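# Relocate ball to opposite post's cup and reseat frame

## Task

Carry the ball from where it sits over to the cup on the other post, and set the frame down again in its original spot, resting on its supports.

## Robot and tools

Robots: three identical i2rt Big YAM arms named arm1, arm2 and arm3. Each has six revolute joints, a two-finger gripper and a wrist camera (arm1_cam_wrist, arm2_cam_wrist, arm3_cam_wrist). Two fixed room cameras, cam_high and cam_low, also give views. Fully stretched, a hand reaches roughly 1.0 m from the joint1 axis.

Frame: a single shared scene frame, origin on the floor, +z up, distances in metres. Feet (base_link): arm1 at (1.453, 0.001, 0.802), turned about 180 degrees so it faces -x; arm2 at (-0.723, 1.256, 0.793); arm3 at (-0.733, -1.253, 0.780), these two turned about -58 and +58 degrees about z. Each foot faces along its own +x. The hand point sits between the finger pads, about 1 cm behind the tips; fingers extend along the hand's +z and open along its y. Printed hand positions can be off, more so far out, and a hand commonly settles a centimetre or more from where it was sent.

Joints (absolute radians, with the tolerance for counting as done): joint1_rad -2.879..2.879 (±0.045), turns the arm about its foot, positive counter-clockwise seen from above, 0 points along the foot's facing. joint2_rad 0..3.141 (±0.14), shoulder; 0 has the upper arm lying back about level, larger lifts it up then forward. joint3_rad 0..3.019 (±0.09), elbow; 0 is fully folded, larger opens. joint4_rad -1.692..1.57 (±0.055), hand pitch, positive tips fingers up. joint5_rad -1.57..1.57 (±0.03), hand sideways swing, positive toward the arm's right. joint6_rad -2.094..2.094 (±0.035), hand roll, positive clockwise viewed from behind. gripper_m 0..0.093 (±0.003), the gap between fingertips in metres, an absolute value.

Tool move: each of arm1, arm2, arm3 is its own optional object; an arm omitted gets nothing new. Inside an arm's object: "joints" maps joint names to absolute targets (any subset); "min_time_s" (0.1 to 8 s) sets the shortest duration of that arm's joint motions; "target" is a list of seven numbers [x, y, z, qw, qx, qy, qz], an absolute hand pose in the scene frame (metres, unit quaternion), reached by a straight-line path starting from the current hand_target; "speed" (0.002 to 0.5 m/s, default 0.25, with rotation capped at twice that number in rad/s) is only allowed alongside target. With target, joints may contain only gripper_m. All paths in one call finish together, paced by the slowest. Paths run 0.5 to 10 s; longer ones are cut off short. Paths ignore obstacles and other arms, may lag, wander, or overshoot speed near full extension. "cameras" lists names to return (or ["all"], or [] for none). A move with no arm parts reports everything. Unknown keys make the call invalid; out-of-range values get it refused, and a refusal skips your remaining motion calls in that reply.

Tool wait: seconds 0 to 10, optional cameras; commands nothing new. Tool zoom_image: camera plus region [x0, y0, x1, y1] in pixels of that camera's latest image (origin top-left, at most 504 by 504). Tool finished_scene: scene = the current scene number; call it last, only once the ball is in the far cup and the frame rests properly on its supports without being held.

Reading results: the "move" line gives, per arm sent motion, "done" or its worst status. joint_status and hand_status explain each motion: off_target (stopped short, may still push), time_out (joint couldn't finish; it keeps pushing toward a nearby target; send it its reported position to relieve it), not_followed (safety check withheld the command, often reported as "joint command not followed" or "pose unreachable"; gripper commands still apply). on_its_own shows uncommanded behaviour, with "held at" giving the held target. An arm listed as "as last shown" was untouched by the call. hand_target is the pose the current joint targets imply. Joint velocities are in rad/s (gripper m/s); "within noise" means settled. Joint torques are in N m, include gravity, and joints 3 and 4 wrap around at ±28. Images may trail the state slightly; the "pictures" line gives their order.

Gripping: when clamped on a rigid part, gripper_m reads up to 0.005 m below its width (some read up to 0.002 wider); closed on nothing it reads 0.000 to 0.003. Command about 0.005 m under the touch width for a firm hold, deeper for small, round or soft items. To release, command well above the reading. Pads push about 50 to 64 N each.

Avoid: any hard contact between arms (closing one gripper on another's fingers counts) which fails the scene; no state line reports arm-to-arm contact, and the safety check may act late and lets fingers, housings and cameras touch. Arms don't stop on contact and keep pushing, which heats motors; MOTOR HOT warns, and at 100 °C the arm drops everything and goes limp for 30 to 60 s, later reporting limit_stop_at_motor_heat (resend targets). Don't drop the ball or frame from height, release things while moving, slam fixed objects, or push anything off the work area or onto the floor. Loose items may get brief random nudges. Time spent thinking lets the scene continue under the last command.

Each tool is called after "Emit:" in YAML: its name, and indented under it one key for each argument.

## Session

Emit:
move:

Scene clock: 0.00 s.
Joint torques (N m): no reading
Motor temperatures (°C): arm1=[31 26 28 24 27 28 25] | arm2=[25 27 26 27 26 23 28] | arm3=[29 27 23 27 27 27 26]
Heat: arm1: hottest joint1_rad 31 °C; arm2: hottest gripper 28 °C; arm3: hottest joint1_rad 29 °C.
Joint velocities: within noise
arm1.joint_positions: joint1_rad=+0.203 joint2_rad=+0.622 joint3_rad=+1.315 joint4_rad=-1.336 joint5_rad=-0.046 joint6_rad=+0.438 gripper_m=+0.09396
arm1.joint_status: not commanded
arm1.hand: x=+1.2095 y=-0.0675 z=+1.3001 quat_wxyz=(-0.162, -0.893, +0.081, +0.411) (m; scene frame)
arm1.hand_target: x=+1.2108 y=-0.0673 z=+1.3148 quat_wxyz=(-0.166, -0.886, +0.080, +0.425) (m; scene frame)
arm1.hand_status: not commanded
arm2.joint_positions: joint1_rad=+0.406 joint2_rad=+0.626 joint3_rad=+1.396 joint4_rad=-1.288 joint5_rad=-0.244 joint6_rad=-0.216 gripper_m=+0.09396
arm2.joint_status: not commanded
arm2.hand: x=-0.5051 y=+1.1628 z=+1.3490 quat_wxyz=(-0.503, -0.101, -0.852, +0.108) (m; scene frame)
arm2.hand_target: x=-0.5076 y=+1.1646 z=+1.3599 quat_wxyz=(-0.512, -0.099, -0.846, +0.113) (m; scene frame)
arm2.hand_status: not commanded
arm3.joint_positions: joint1_rad=-0.063 joint2_rad=+0.628 joint3_rad=+1.351 joint4_rad=-1.201 joint5_rad=-0.068 joint6_rad=-0.044 gripper_m=+0.09396
arm3.joint_status: not commanded
arm3.hand: x=-0.5885 y=-1.0324 z=+1.3255 quat_wxyz=(-0.453, +0.423, -0.743, -0.253) (m; scene frame)
arm3.hand_target: x=-0.5903 y=-1.0348 z=+1.3395 quat_wxyz=(-0.465, +0.419, -0.736, -0.258) (m; scene frame)
arm3.hand_status: not commanded
pictures: arm1_cam_wrist, arm2_cam_wrist, arm3_cam_wrist, cam_high, cam_low

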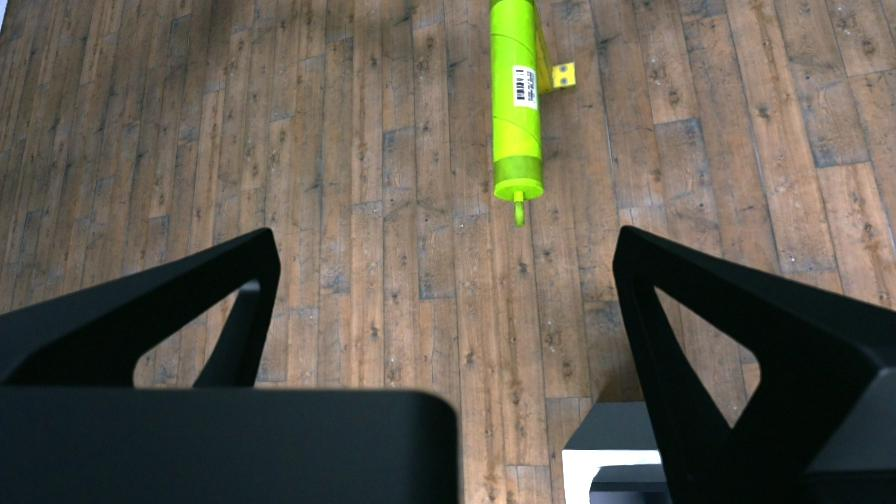

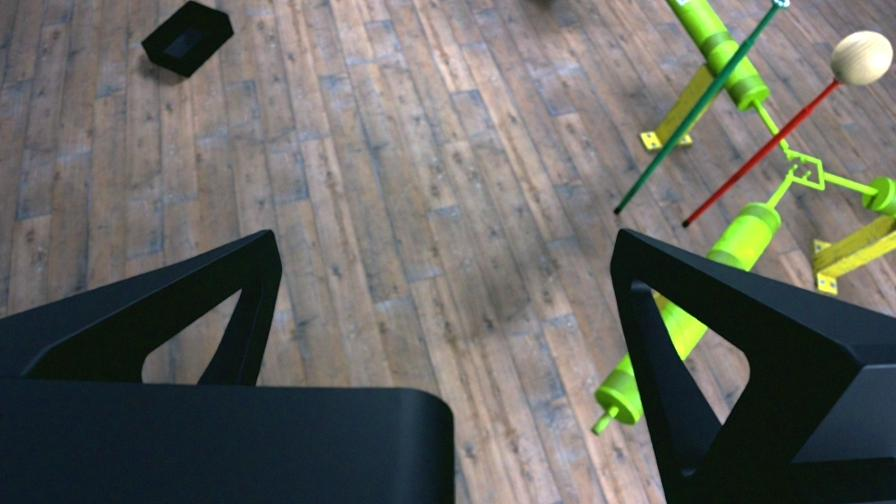

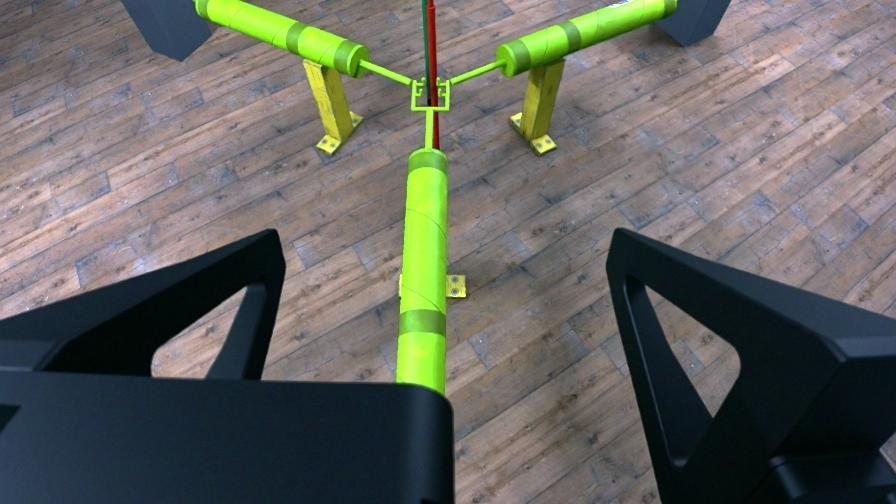

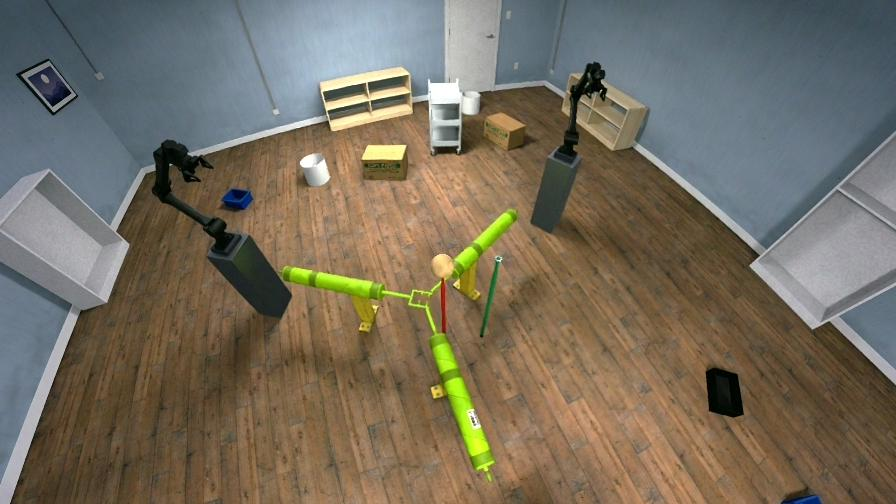

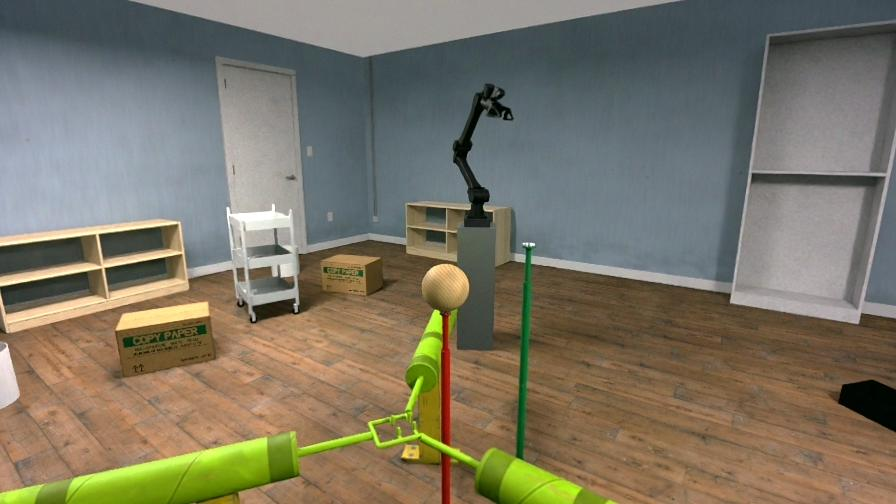

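Emit:
zoom_image:
  camera: "cam_low"
  region: [330, 230, 580, 504]

Emit:
zoom_image:
  camera: "cam_high"
  region: [260, 200, 540, 490]

Emit:
zoom_image:
  camera: "arm2_cam_wrist"
  region: [590, 0, 896, 250]

Emit:
zoom_image:
  camera: "arm3_cam_wrist"
  region: [300, 0, 600, 200]

Scaled by 1.839 from the camera's 896x504 image, which has a finer 1280x720 frame.

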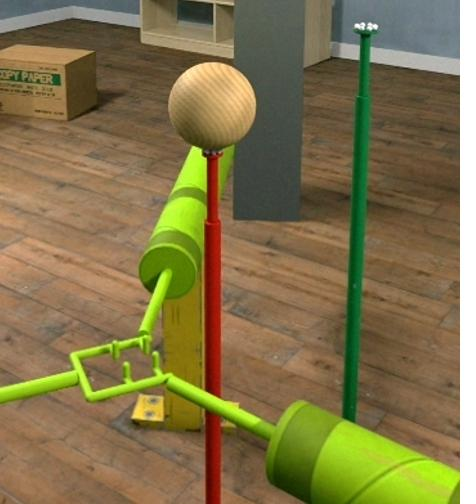

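Scaled by 1.738 from the camera's 896x504 image, which has a finer 1280x720 frame.

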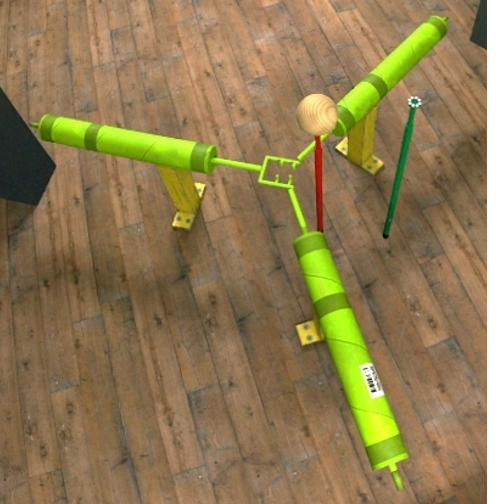

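Scaled by 1.647 from the camera's 896x504 image, which has a finer 1280x720 frame.

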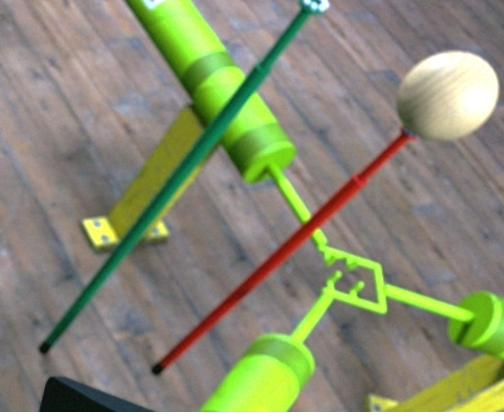

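Scaled by 1.680 from the camera's 896x504 image, which has a finer 1280x720 frame.

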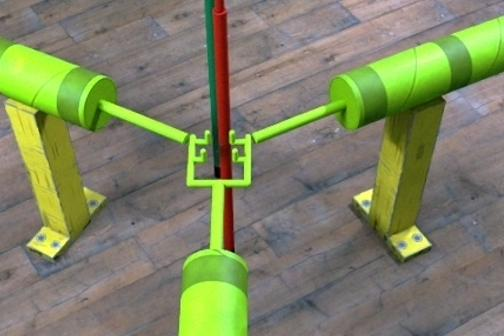

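Emit:
zoom_image:
  camera: "arm1_cam_wrist"
  region: [400, 0, 640, 240]

Emit:
zoom_image:
  camera: "arm2_cam_wrist"
  region: [560, 350, 700, 450]

Emit:
zoom_image:
  camera: "cam_high"
  region: [260, 250, 340, 310]

Emit:
zoom_image:
  camera: "cam_high"
  region: [440, 400, 520, 490]

Emit:
zoom_image:
  camera: "cam_low"
  region: [350, 390, 450, 480]

Emit:
zoom_image:
  camera: "cam_high"
  region: [490, 200, 530, 240]

Scaled by 2.100 from the camera's 896x504 image, which has a finer 1280x720 frame.

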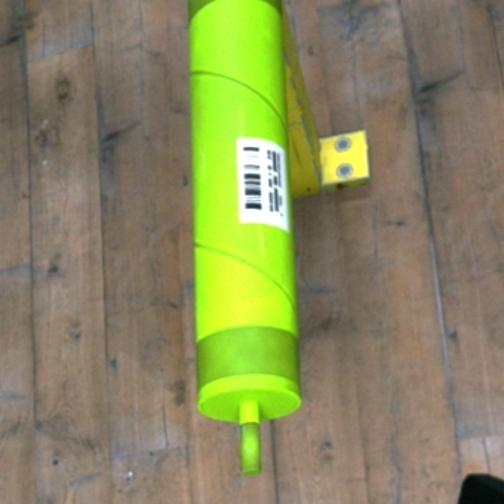

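Scaled by 3.600 from the camera's 896x504 image, which has a finer 1280x720 frame.

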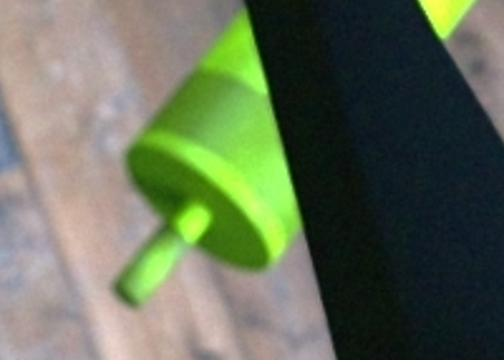

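Scaled by 6.300 from the camera's 896x504 image, which has a finer 1280x720 frame.

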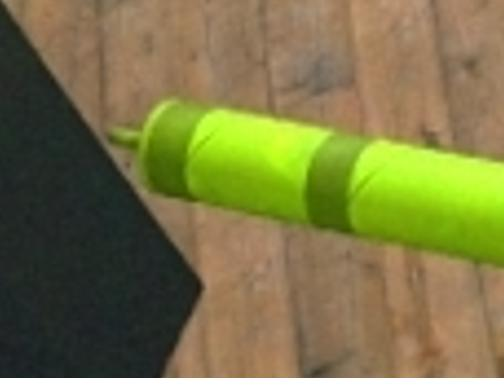

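Scaled by 5.600 from the camera's 896x504 image, which has a finer 1280x720 frame.

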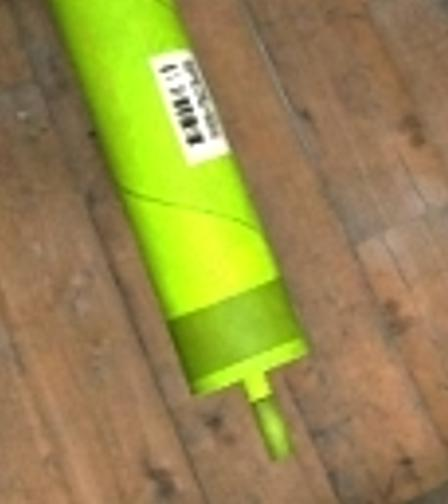

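Scaled by 5.040 from the camera's 896x504 image, which has a finer 1280x720 frame.

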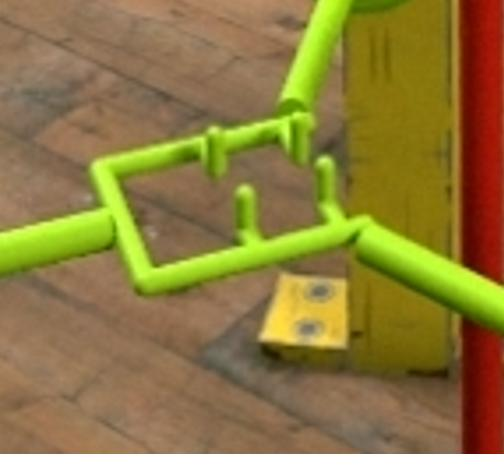

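Scaled by 12.600 from the camera's 896x504 image, which has a finer 1280x720 frame.

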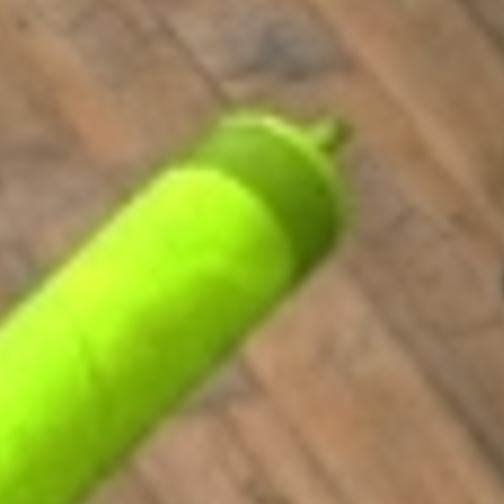

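Emit:
move:
  arm1: {"target":[0.98,-0.2,0.75,0,0.9659,0,-0.2588]}
  arm2: {"target":[-0.58,0.82,0.75,0.2218,0.4975,0.8278,-0.1333]}
  arm3: {"target":[-0.57,-1.03,0.80,-0.2241,0.483,-0.8365,-0.1294]}
  cameras: ["all"]

Scene clock: 141.13 s.
Joint torques (N m): arm1=[0.32 -13.33 7.98 1.78 0.31 0.07] | arm2=[0.5 -10.17 7.25 1.22 -0.11 0.12] | arm3=[-0.67 -0.67 9.09 2.03 0.09 -0.08]
Motor temperatures (°C): arm1=[31 26 39 25 26 26 24] | arm2=[25 27 38 27 25 22 26] | arm3=[28 27 37 27 25 26 24]
Heat: arm1: hottest joint3_rad 39 °C; arm2: hottest joint3_rad 38 °C; arm3: hottest joint3_rad 37 °C.
move: arm1 off_target; arm2 off_target; arm3 done
Joint velocities: within noise
arm1.joint_positions: joint1_rad=+0.439 joint2_rad=+1.806 joint3_rad=+0.817 joint4_rad=-0.146 joint5_rad=+0.227 joint6_rad=+0.439 gripper_m=+0.09396
arm1.joint_status: not commanded
arm1.hand: x=+0.9994 y=-0.1837 z=+0.7375 quat_wxyz=(+0.010, -0.972, +0.009, +0.236) (m; scene frame)
arm1.hand_target: x=+0.9810 y=-0.1996 z=+0.7507 quat_wxyz=(+0.000, -0.966, +0.000, +0.259) (m; scene frame)
arm1.hand_status: off_target (0.028 m and 3.1 deg from the pose sent, 0.611 m and 28.4 deg at the start)
arm2.joint_positions: joint1_rad=-0.276 joint2_rad=+1.690 joint3_rad=+0.645 joint4_rad=-0.054 joint5_rad=-0.105 joint6_rad=-0.197 gripper_m=+0.09396
arm2.joint_status: not commanded
arm2.hand: x=-0.5821 y=+0.8401 z=+0.7481 quat_wxyz=(-0.213, -0.491, -0.836, +0.124) (m; scene frame)
arm2.hand_target: x=-0.5803 y=+0.8207 z=+0.7506 quat_wxyz=(-0.222, -0.498, -0.828, +0.133) (m; scene frame)
arm2.hand_status: off_target (0.020 m and 1.9 deg from the pose sent, 0.694 m and 56.4 deg at the start)
arm3.joint_positions: joint1_rad=-0.111 joint2_rad=+0.936 joint3_rad=+0.256 joint4_rad=-0.381 joint5_rad=-0.079 joint6_rad=-0.125 gripper_m=+0.09396
arm3.joint_status: not commanded
arm3.hand: x=-0.5760 y=-1.0338 z=+0.7978 quat_wxyz=(-0.217, +0.483, -0.838, -0.130) (m; scene frame)
arm3.hand_target: x=-0.5702 y=-1.0302 z=+0.8003 quat_wxyz=(-0.224, +0.483, -0.837, -0.129) (m; scene frame)
arm3.hand_status: done (0.007 m and 0.9 deg from the pose sent, 0.526 m and 32.5 deg at the start)
pictures: arm1_cam_wrist, arm2_cam_wrist, arm3_cam_wrist, cam_high, cam_low
camera_calibration:
arm1_cam_wrist: T_world_to_cam=[[0.0263086, 0.998957, 0.0373288, 0.127723], [0.987216, -0.0318354, 0.156177, -1.10649], [0.157202, 0.0327427, -0.987023, 0.703303], [0, 0, 0, 1]] pos_world=[0.978421, -0.185843, 0.862216]
arm2_cam_wrist: T_world_to_cam=[[-0.875466, -0.483278, 0.00138346, -0.106122], [-0.4798, 0.8695, 0.117312, -1.0909], [-0.057897, 0.102038, -0.993094, 0.74903], [0, 0, 0, 1]] pos_world=[-0.572955, 0.820824, 0.87198]
arm3_cam_wrist: T_world_to_cam=[[0.87, -0.492987, -0.00795802, -0.00241457], [-0.488382, -0.863865, 0.123367, -1.27071], [-0.0676932, -0.103443, -0.992329, 0.773566], [0, 0, 0, 1]] pos_world=[-0.566129, -1.0189, 0.924377]

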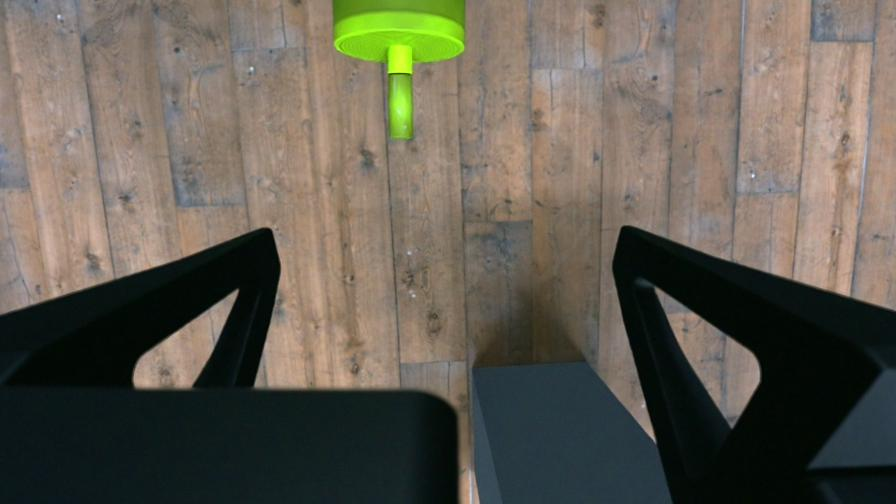

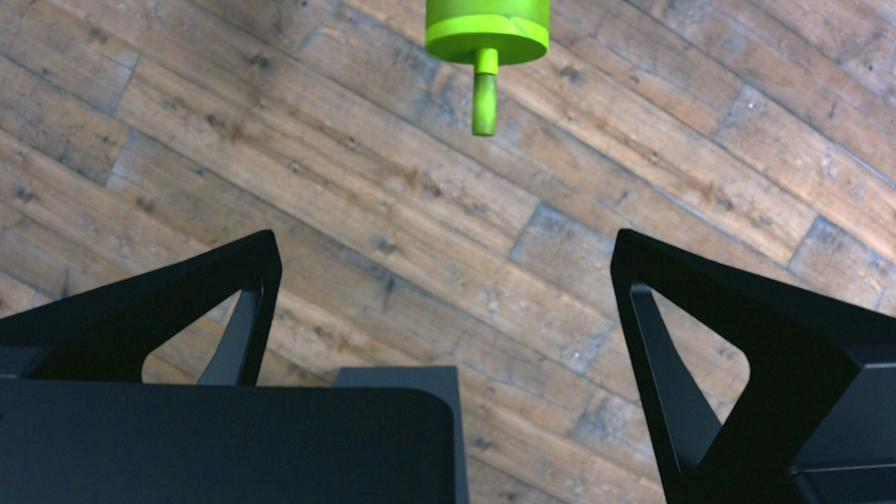

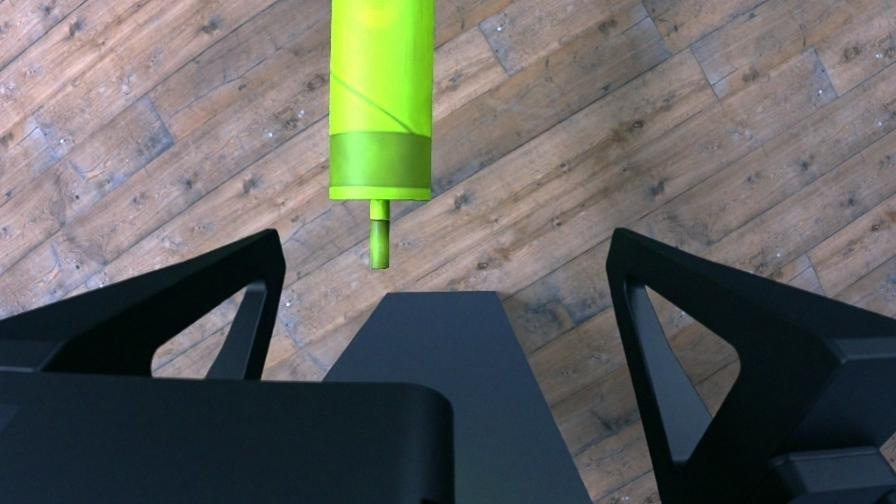

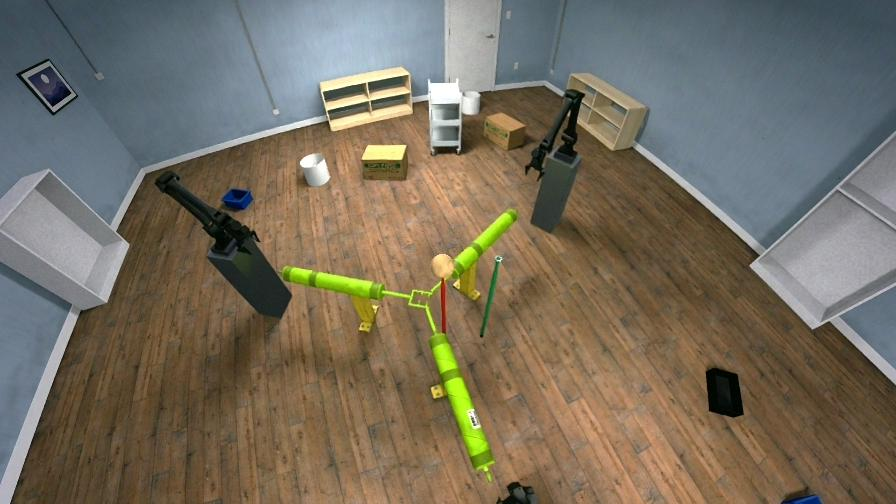

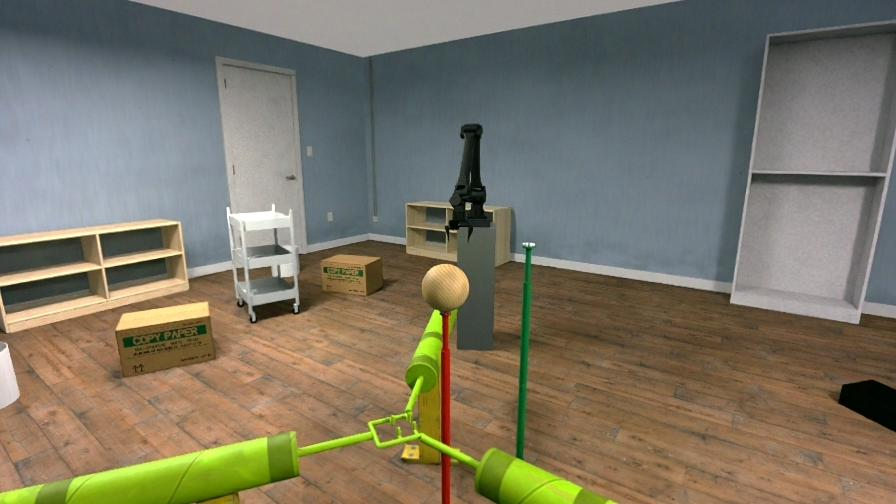

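Emit:
move:
  arm1: {"target":[0.915,-0.22,0.61,-0.0059,0.9657,-0.0219,-0.2587]}
  arm2: {"target":[-0.566,0.735,0.60,0.2212,0.5018,0.8254,-0.1345]}
  arm3: {"target":[-0.655,-1.02,0.62,0.0765,-0.4784,0.8738,0.0419]}
  cameras: ["all"]

Scene clock: 176.97 s.
Joint torques (N m): arm1=[-1.2 -17.67 5.9 1.78 0.32 0.29] | arm2=[0.38 -15.44 4.85 1.24 -0.29 0.03] | arm3=[0.79 -5.19 1.33 1.21 0.22 0.13]
Motor temperatures (°C): arm1=[31 27 38 24 26 26 24] | arm2=[25 29 37 27 24 22 26] | arm3=[28 27 37 27 24 26 24]
Heat: arm1: hottest joint3_rad 38 °C; arm2: hottest joint3_rad 37 °C; arm3: hottest joint3_rad 37 °C.
move: arm1 off_target; arm2 off_target; arm3 done
Joint velocities: within noise
arm1.joint_positions: joint1_rad=+0.439 joint2_rad=+2.256 joint3_rad=+1.075 joint4_rad=+0.045 joint5_rad=+0.239 joint6_rad=+0.441 gripper_m=+0.09396
arm1.joint_status: not commanded
arm1.hand: x=+0.9348 y=-0.2135 z=+0.6008 quat_wxyz=(+0.015, -0.971, +0.012, +0.238) (m; scene frame)
arm1.hand_target: x=+0.9156 y=-0.2196 z=+0.6105 quat_wxyz=(+0.006, -0.966, +0.022, +0.259) (m; scene frame)
arm1.hand_status: off_target (0.023 m and 2.9 deg from the pose sent, 0.157 m and 3.1 deg at the start)
arm2.joint_positions: joint1_rad=-0.295 joint2_rad=+2.225 joint3_rad=+0.945 joint4_rad=+0.192 joint5_rad=-0.105 joint6_rad=-0.197 gripper_m=+0.09396
arm2.joint_status: not commanded
arm2.hand: x=-0.5646 y=+0.7466 z=+0.6065 quat_wxyz=(-0.216, -0.497, -0.830, +0.130) (m; scene frame)
arm2.hand_target: x=-0.5662 y=+0.7355 z=+0.6003 quat_wxyz=(-0.221, -0.502, -0.825, +0.134) (m; scene frame)
arm2.hand_status: off_target (0.013 m and 1.1 deg from the pose sent, 0.182 m and 2.3 deg at the start)
arm3.joint_positions: joint1_rad=+0.262 joint2_rad=+1.878 joint3_rad=+0.309 joint4_rad=+0.165 joint5_rad=+0.048 joint6_rad=+0.268 gripper_m=+0.09396
arm3.joint_status: not commanded
arm3.hand: x=-0.6543 y=-1.0242 z=+0.6231 quat_wxyz=(-0.074, +0.479, -0.874, -0.040) (m; scene frame)
arm3.hand_target: x=-0.6551 y=-1.0202 z=+0.6201 quat_wxyz=(-0.076, +0.478, -0.874, -0.042) (m; scene frame)
arm3.hand_status: done (0.005 m and 0.3 deg from the pose sent, 0.195 m and 19.4 deg at the start)
pictures: arm1_cam_wrist, arm2_cam_wrist, arm3_cam_wrist, cam_high, cam_low
camera_calibration:
arm1_cam_wrist: T_world_to_cam=[[0.0331503, 0.99838, 0.0462513, 0.152438], [0.987758, -0.0397853, 0.150836, -1.02129], [0.152432, 0.0406849, -0.987476, 0.585942], [0, 0, 0, 1]] pos_world=[0.914421, -0.216663, 0.725602]
arm2_cam_wrist: T_world_to_cam=[[-0.88437, -0.466774, 0.00342601, -0.154462], [-0.463801, 0.879519, 0.106465, -0.976455], [-0.0527083, 0.0925655, -0.994311, 0.629697], [0, 0, 0, 1]] pos_world=[-0.556293, 0.728424, 0.730602]
arm3_cam_wrist: T_world_to_cam=[[0.846462, -0.532447, -0.00167211, 0.0092599], [-0.475141, -0.756769, 0.448935, -1.36361], [-0.240299, -0.379212, -0.893563, 0.138907], [0, 0, 0, 1]] pos_world=[-0.622366, -0.974333, 0.73631]

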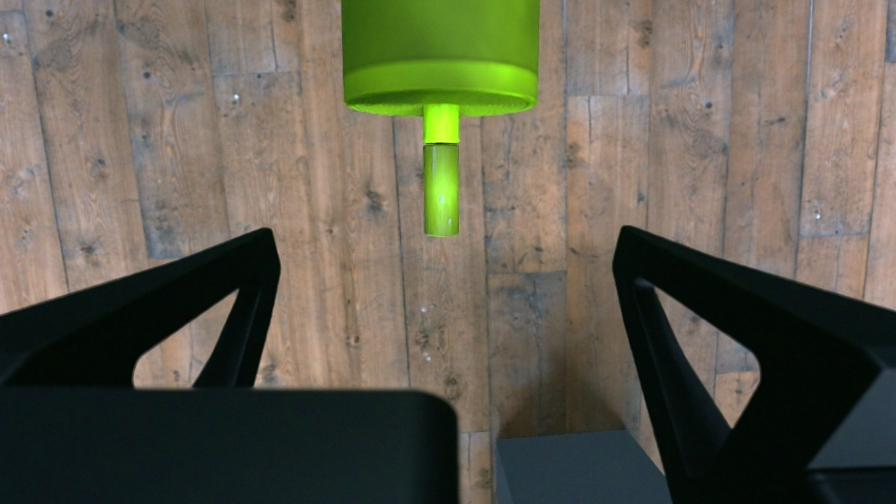

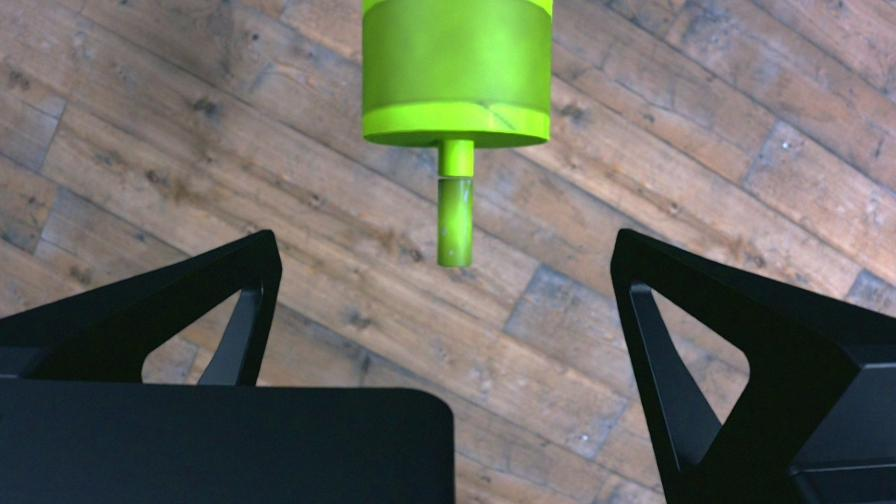

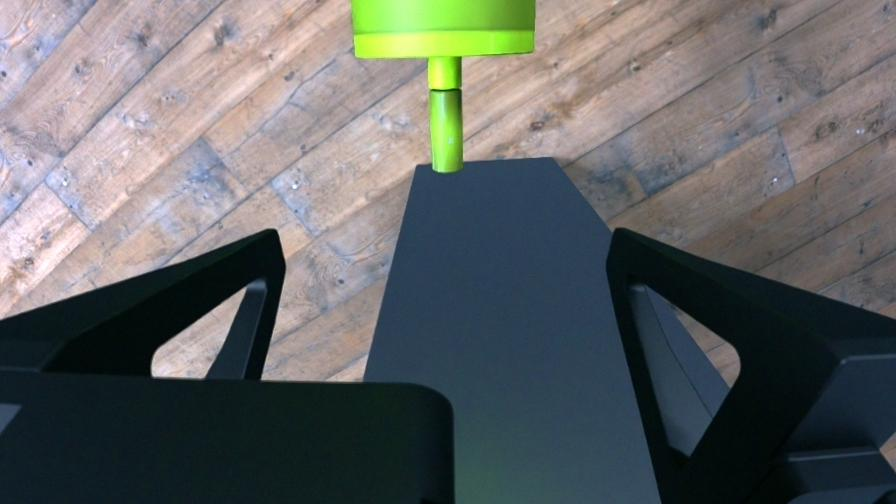

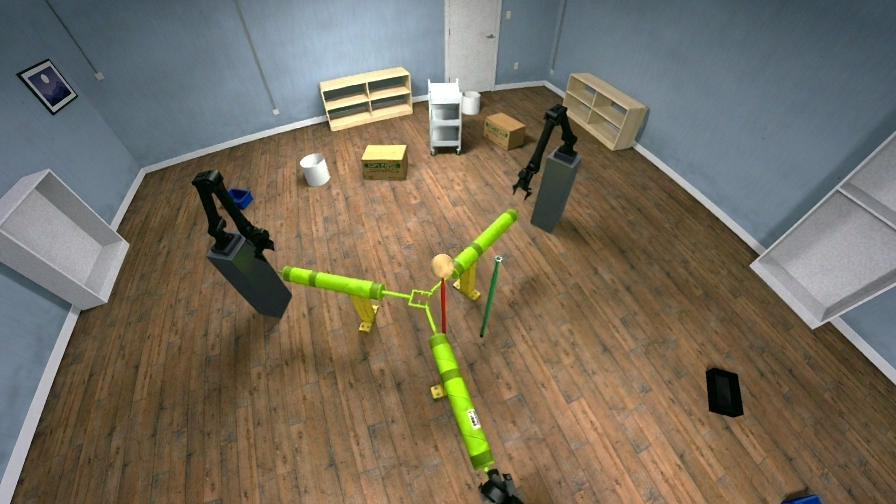

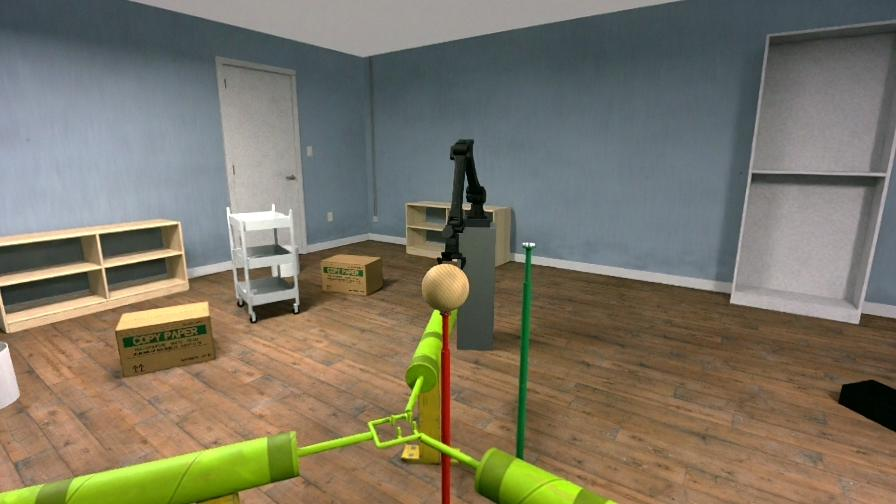

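Emit:
move:
  arm1: {"target":[0.902,-0.213,0.475,-0.0059,0.9657,-0.0219,-0.2587],"speed":0.15}
  arm2: {"target":[-0.567,0.727,0.457,0.2212,0.5018,0.8254,-0.1345],"speed":0.15}
  arm3: {"target":[-0.6545,-1.018,0.461,0.0765,-0.4784,0.8738,0.0419],"speed":0.15}
  cameras: ["all"]

Scene clock: 197.50 s.
Joint torques (N m): arm1=[-2.02 -19.6 4.15 1.78 0.04 0.09] | arm2=[0.38 -17.08 2.86 1.25 -0.3 -0.03] | arm3=[0.67 -8.35 -3.21 1.33 0.21 0.11]
Motor temperatures (°C): arm1=[31 30 36 24 26 26 24] | arm2=[25 30 34 27 24 22 26] | arm3=[28 27 32 27 24 26 24]
Heat: arm1: hottest joint3_rad 36 °C; arm2: hottest joint3_rad 34 °C; arm3: hottest joint3_rad 32 °C.
move: arm1 off_target; arm2 off_target; arm3 done
Joint velocities: within noise
arm1.joint_positions: joint1_rad=+0.426 joint2_rad=+2.606 joint3_rad=+1.271 joint4_rad=+0.211 joint5_rad=+0.237 joint6_rad=+0.441 gripper_m=+0.09396
arm1.joint_status: not commanded
arm1.hand: x=+0.9206 y=-0.2124 z=+0.4680 quat_wxyz=(+0.013, -0.970, +0.018, +0.243) (m; scene frame)
arm1.hand_target: x=+0.9022 y=-0.2128 z=+0.4756 quat_wxyz=(+0.006, -0.966, +0.022, +0.259) (m; scene frame)
arm1.hand_status: off_target (0.020 m and 2.1 deg from the pose sent, 0.130 m and 2.9 deg at the start)
arm2.joint_positions: joint1_rad=-0.301 joint2_rad=+2.615 joint3_rad=+1.161 joint4_rad=+0.373 joint5_rad=-0.108 joint6_rad=-0.197 gripper_m=+0.09396
arm2.joint_status: not commanded
arm2.hand: x=-0.5626 y=+0.7302 z=+0.4668 quat_wxyz=(-0.219, -0.499, -0.828, +0.132) (m; scene frame)
arm2.hand_target: x=-0.5670 y=+0.7276 z=+0.4572 quat_wxyz=(-0.221, -0.502, -0.825, +0.134) (m; scene frame)
arm2.hand_status: off_target (0.011 m and 0.6 deg from the pose sent, 0.151 m and 1.1 deg at the start)
arm3.joint_positions: joint1_rad=+0.262 joint2_rad=+2.586 joint3_rad=+0.554 joint4_rad=+0.634 joint5_rad=+0.048 joint6_rad=+0.268 gripper_m=+0.09396
arm3.joint_status: not commanded
arm3.hand: x=-0.6520 y=-1.0158 z=+0.4649 quat_wxyz=(-0.076, +0.478, -0.874, -0.042) (m; scene frame)
arm3.hand_target: x=-0.6545 y=-1.0180 z=+0.4611 quat_wxyz=(-0.076, +0.478, -0.874, -0.042) (m; scene frame)
arm3.hand_status: done (0.005 m and 0.1 deg from the pose sent, 0.162 m and 0.3 deg at the start)
pictures: arm1_cam_wrist, arm2_cam_wrist, arm3_cam_wrist, cam_high, cam_low
camera_calibration:
arm1_cam_wrist: T_world_to_cam=[[0.0453637, 0.998221, 0.0386986, 0.150153], [0.988585, -0.0504298, 0.141973, -0.986033], [0.143672, 0.0318165, -0.989114, 0.463867], [0, 0, 0, 1]] pos_world=[0.901322, -0.21437, 0.592996]
arm2_cam_wrist: T_world_to_cam=[[-0.886347, -0.463016, 0.00243059, -0.163222], [-0.460556, 0.882154, 0.0984513, -0.942578], [-0.0477286, 0.0861425, -0.995139, 0.500352], [0, 0, 0, 1]] pos_world=[-0.5549, 0.712823, 0.591115]
arm3_cam_wrist: T_world_to_cam=[[0.846463, -0.532438, -0.00330132, 0.0124043], [-0.475941, -0.759396, 0.44362, -1.28589], [-0.238707, -0.373937, -0.896209, 0.0089561], [0, 0, 0, 1]] pos_world=[-0.620371, -0.966548, 0.578515]

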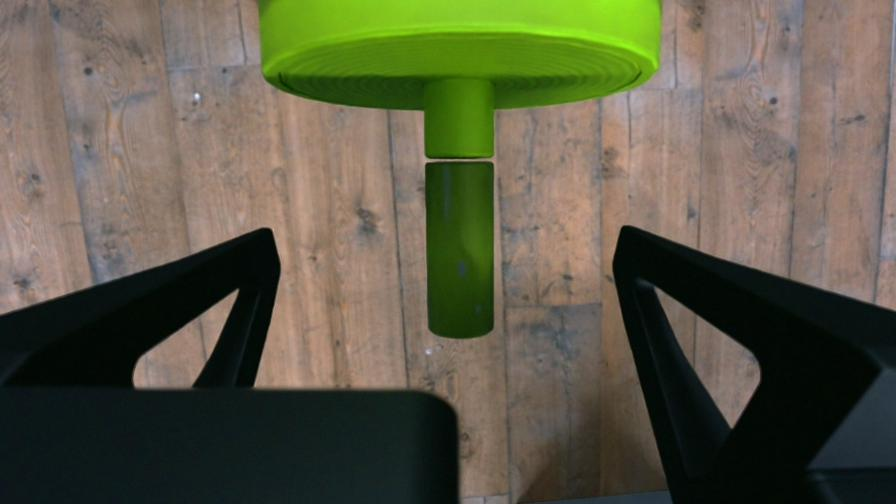

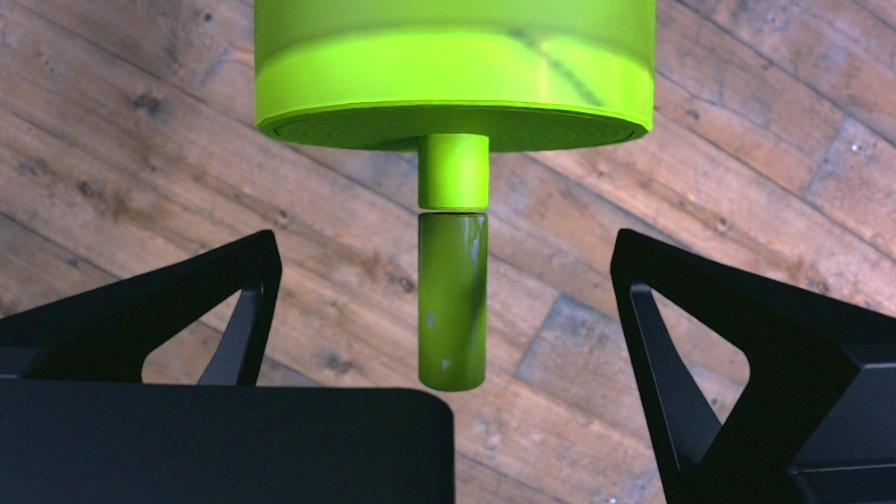

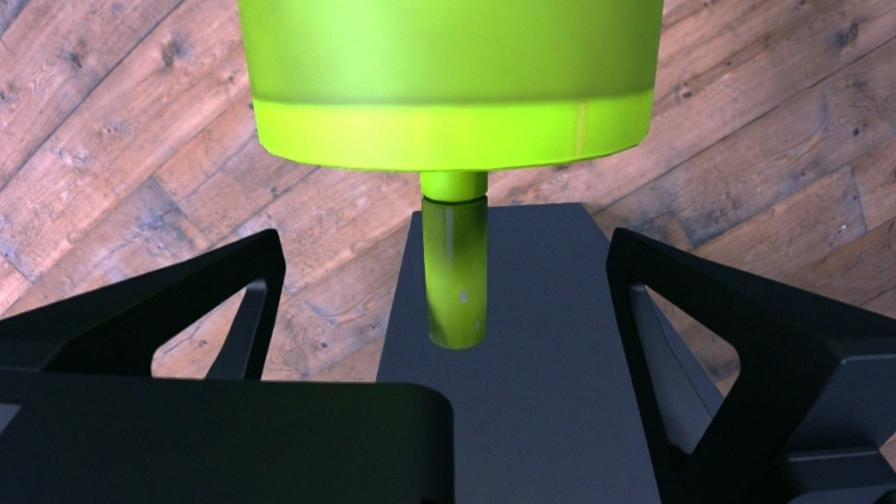

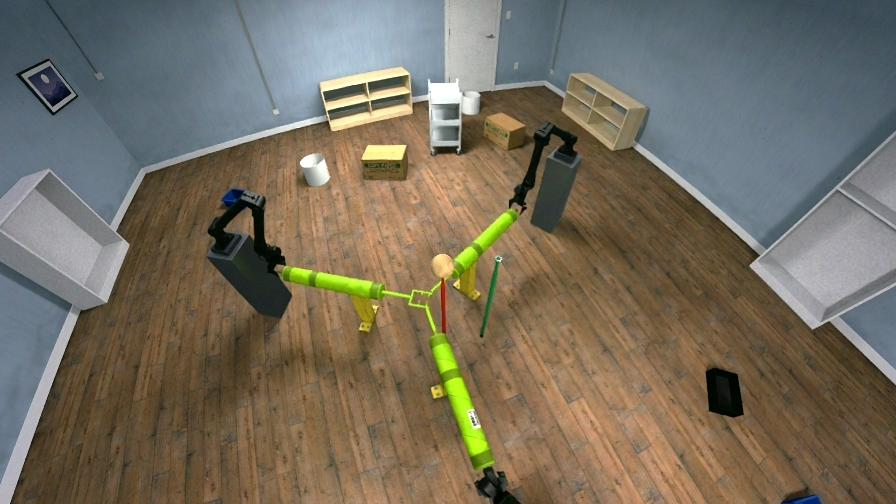

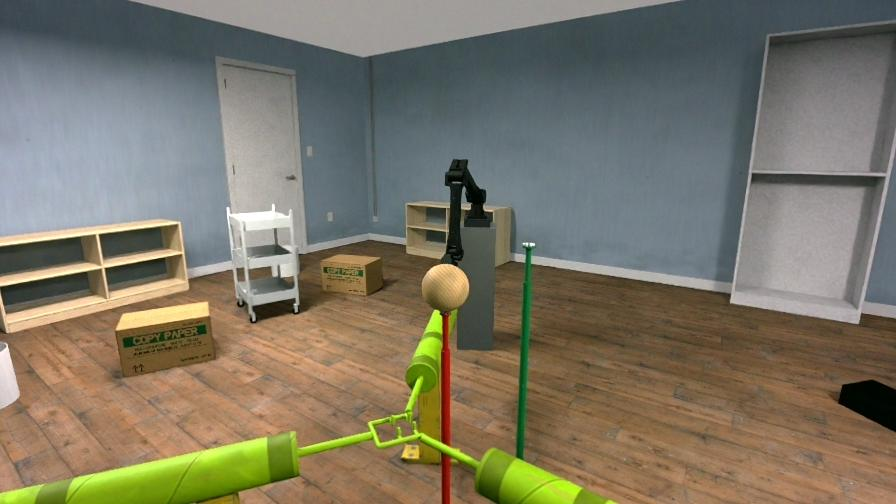

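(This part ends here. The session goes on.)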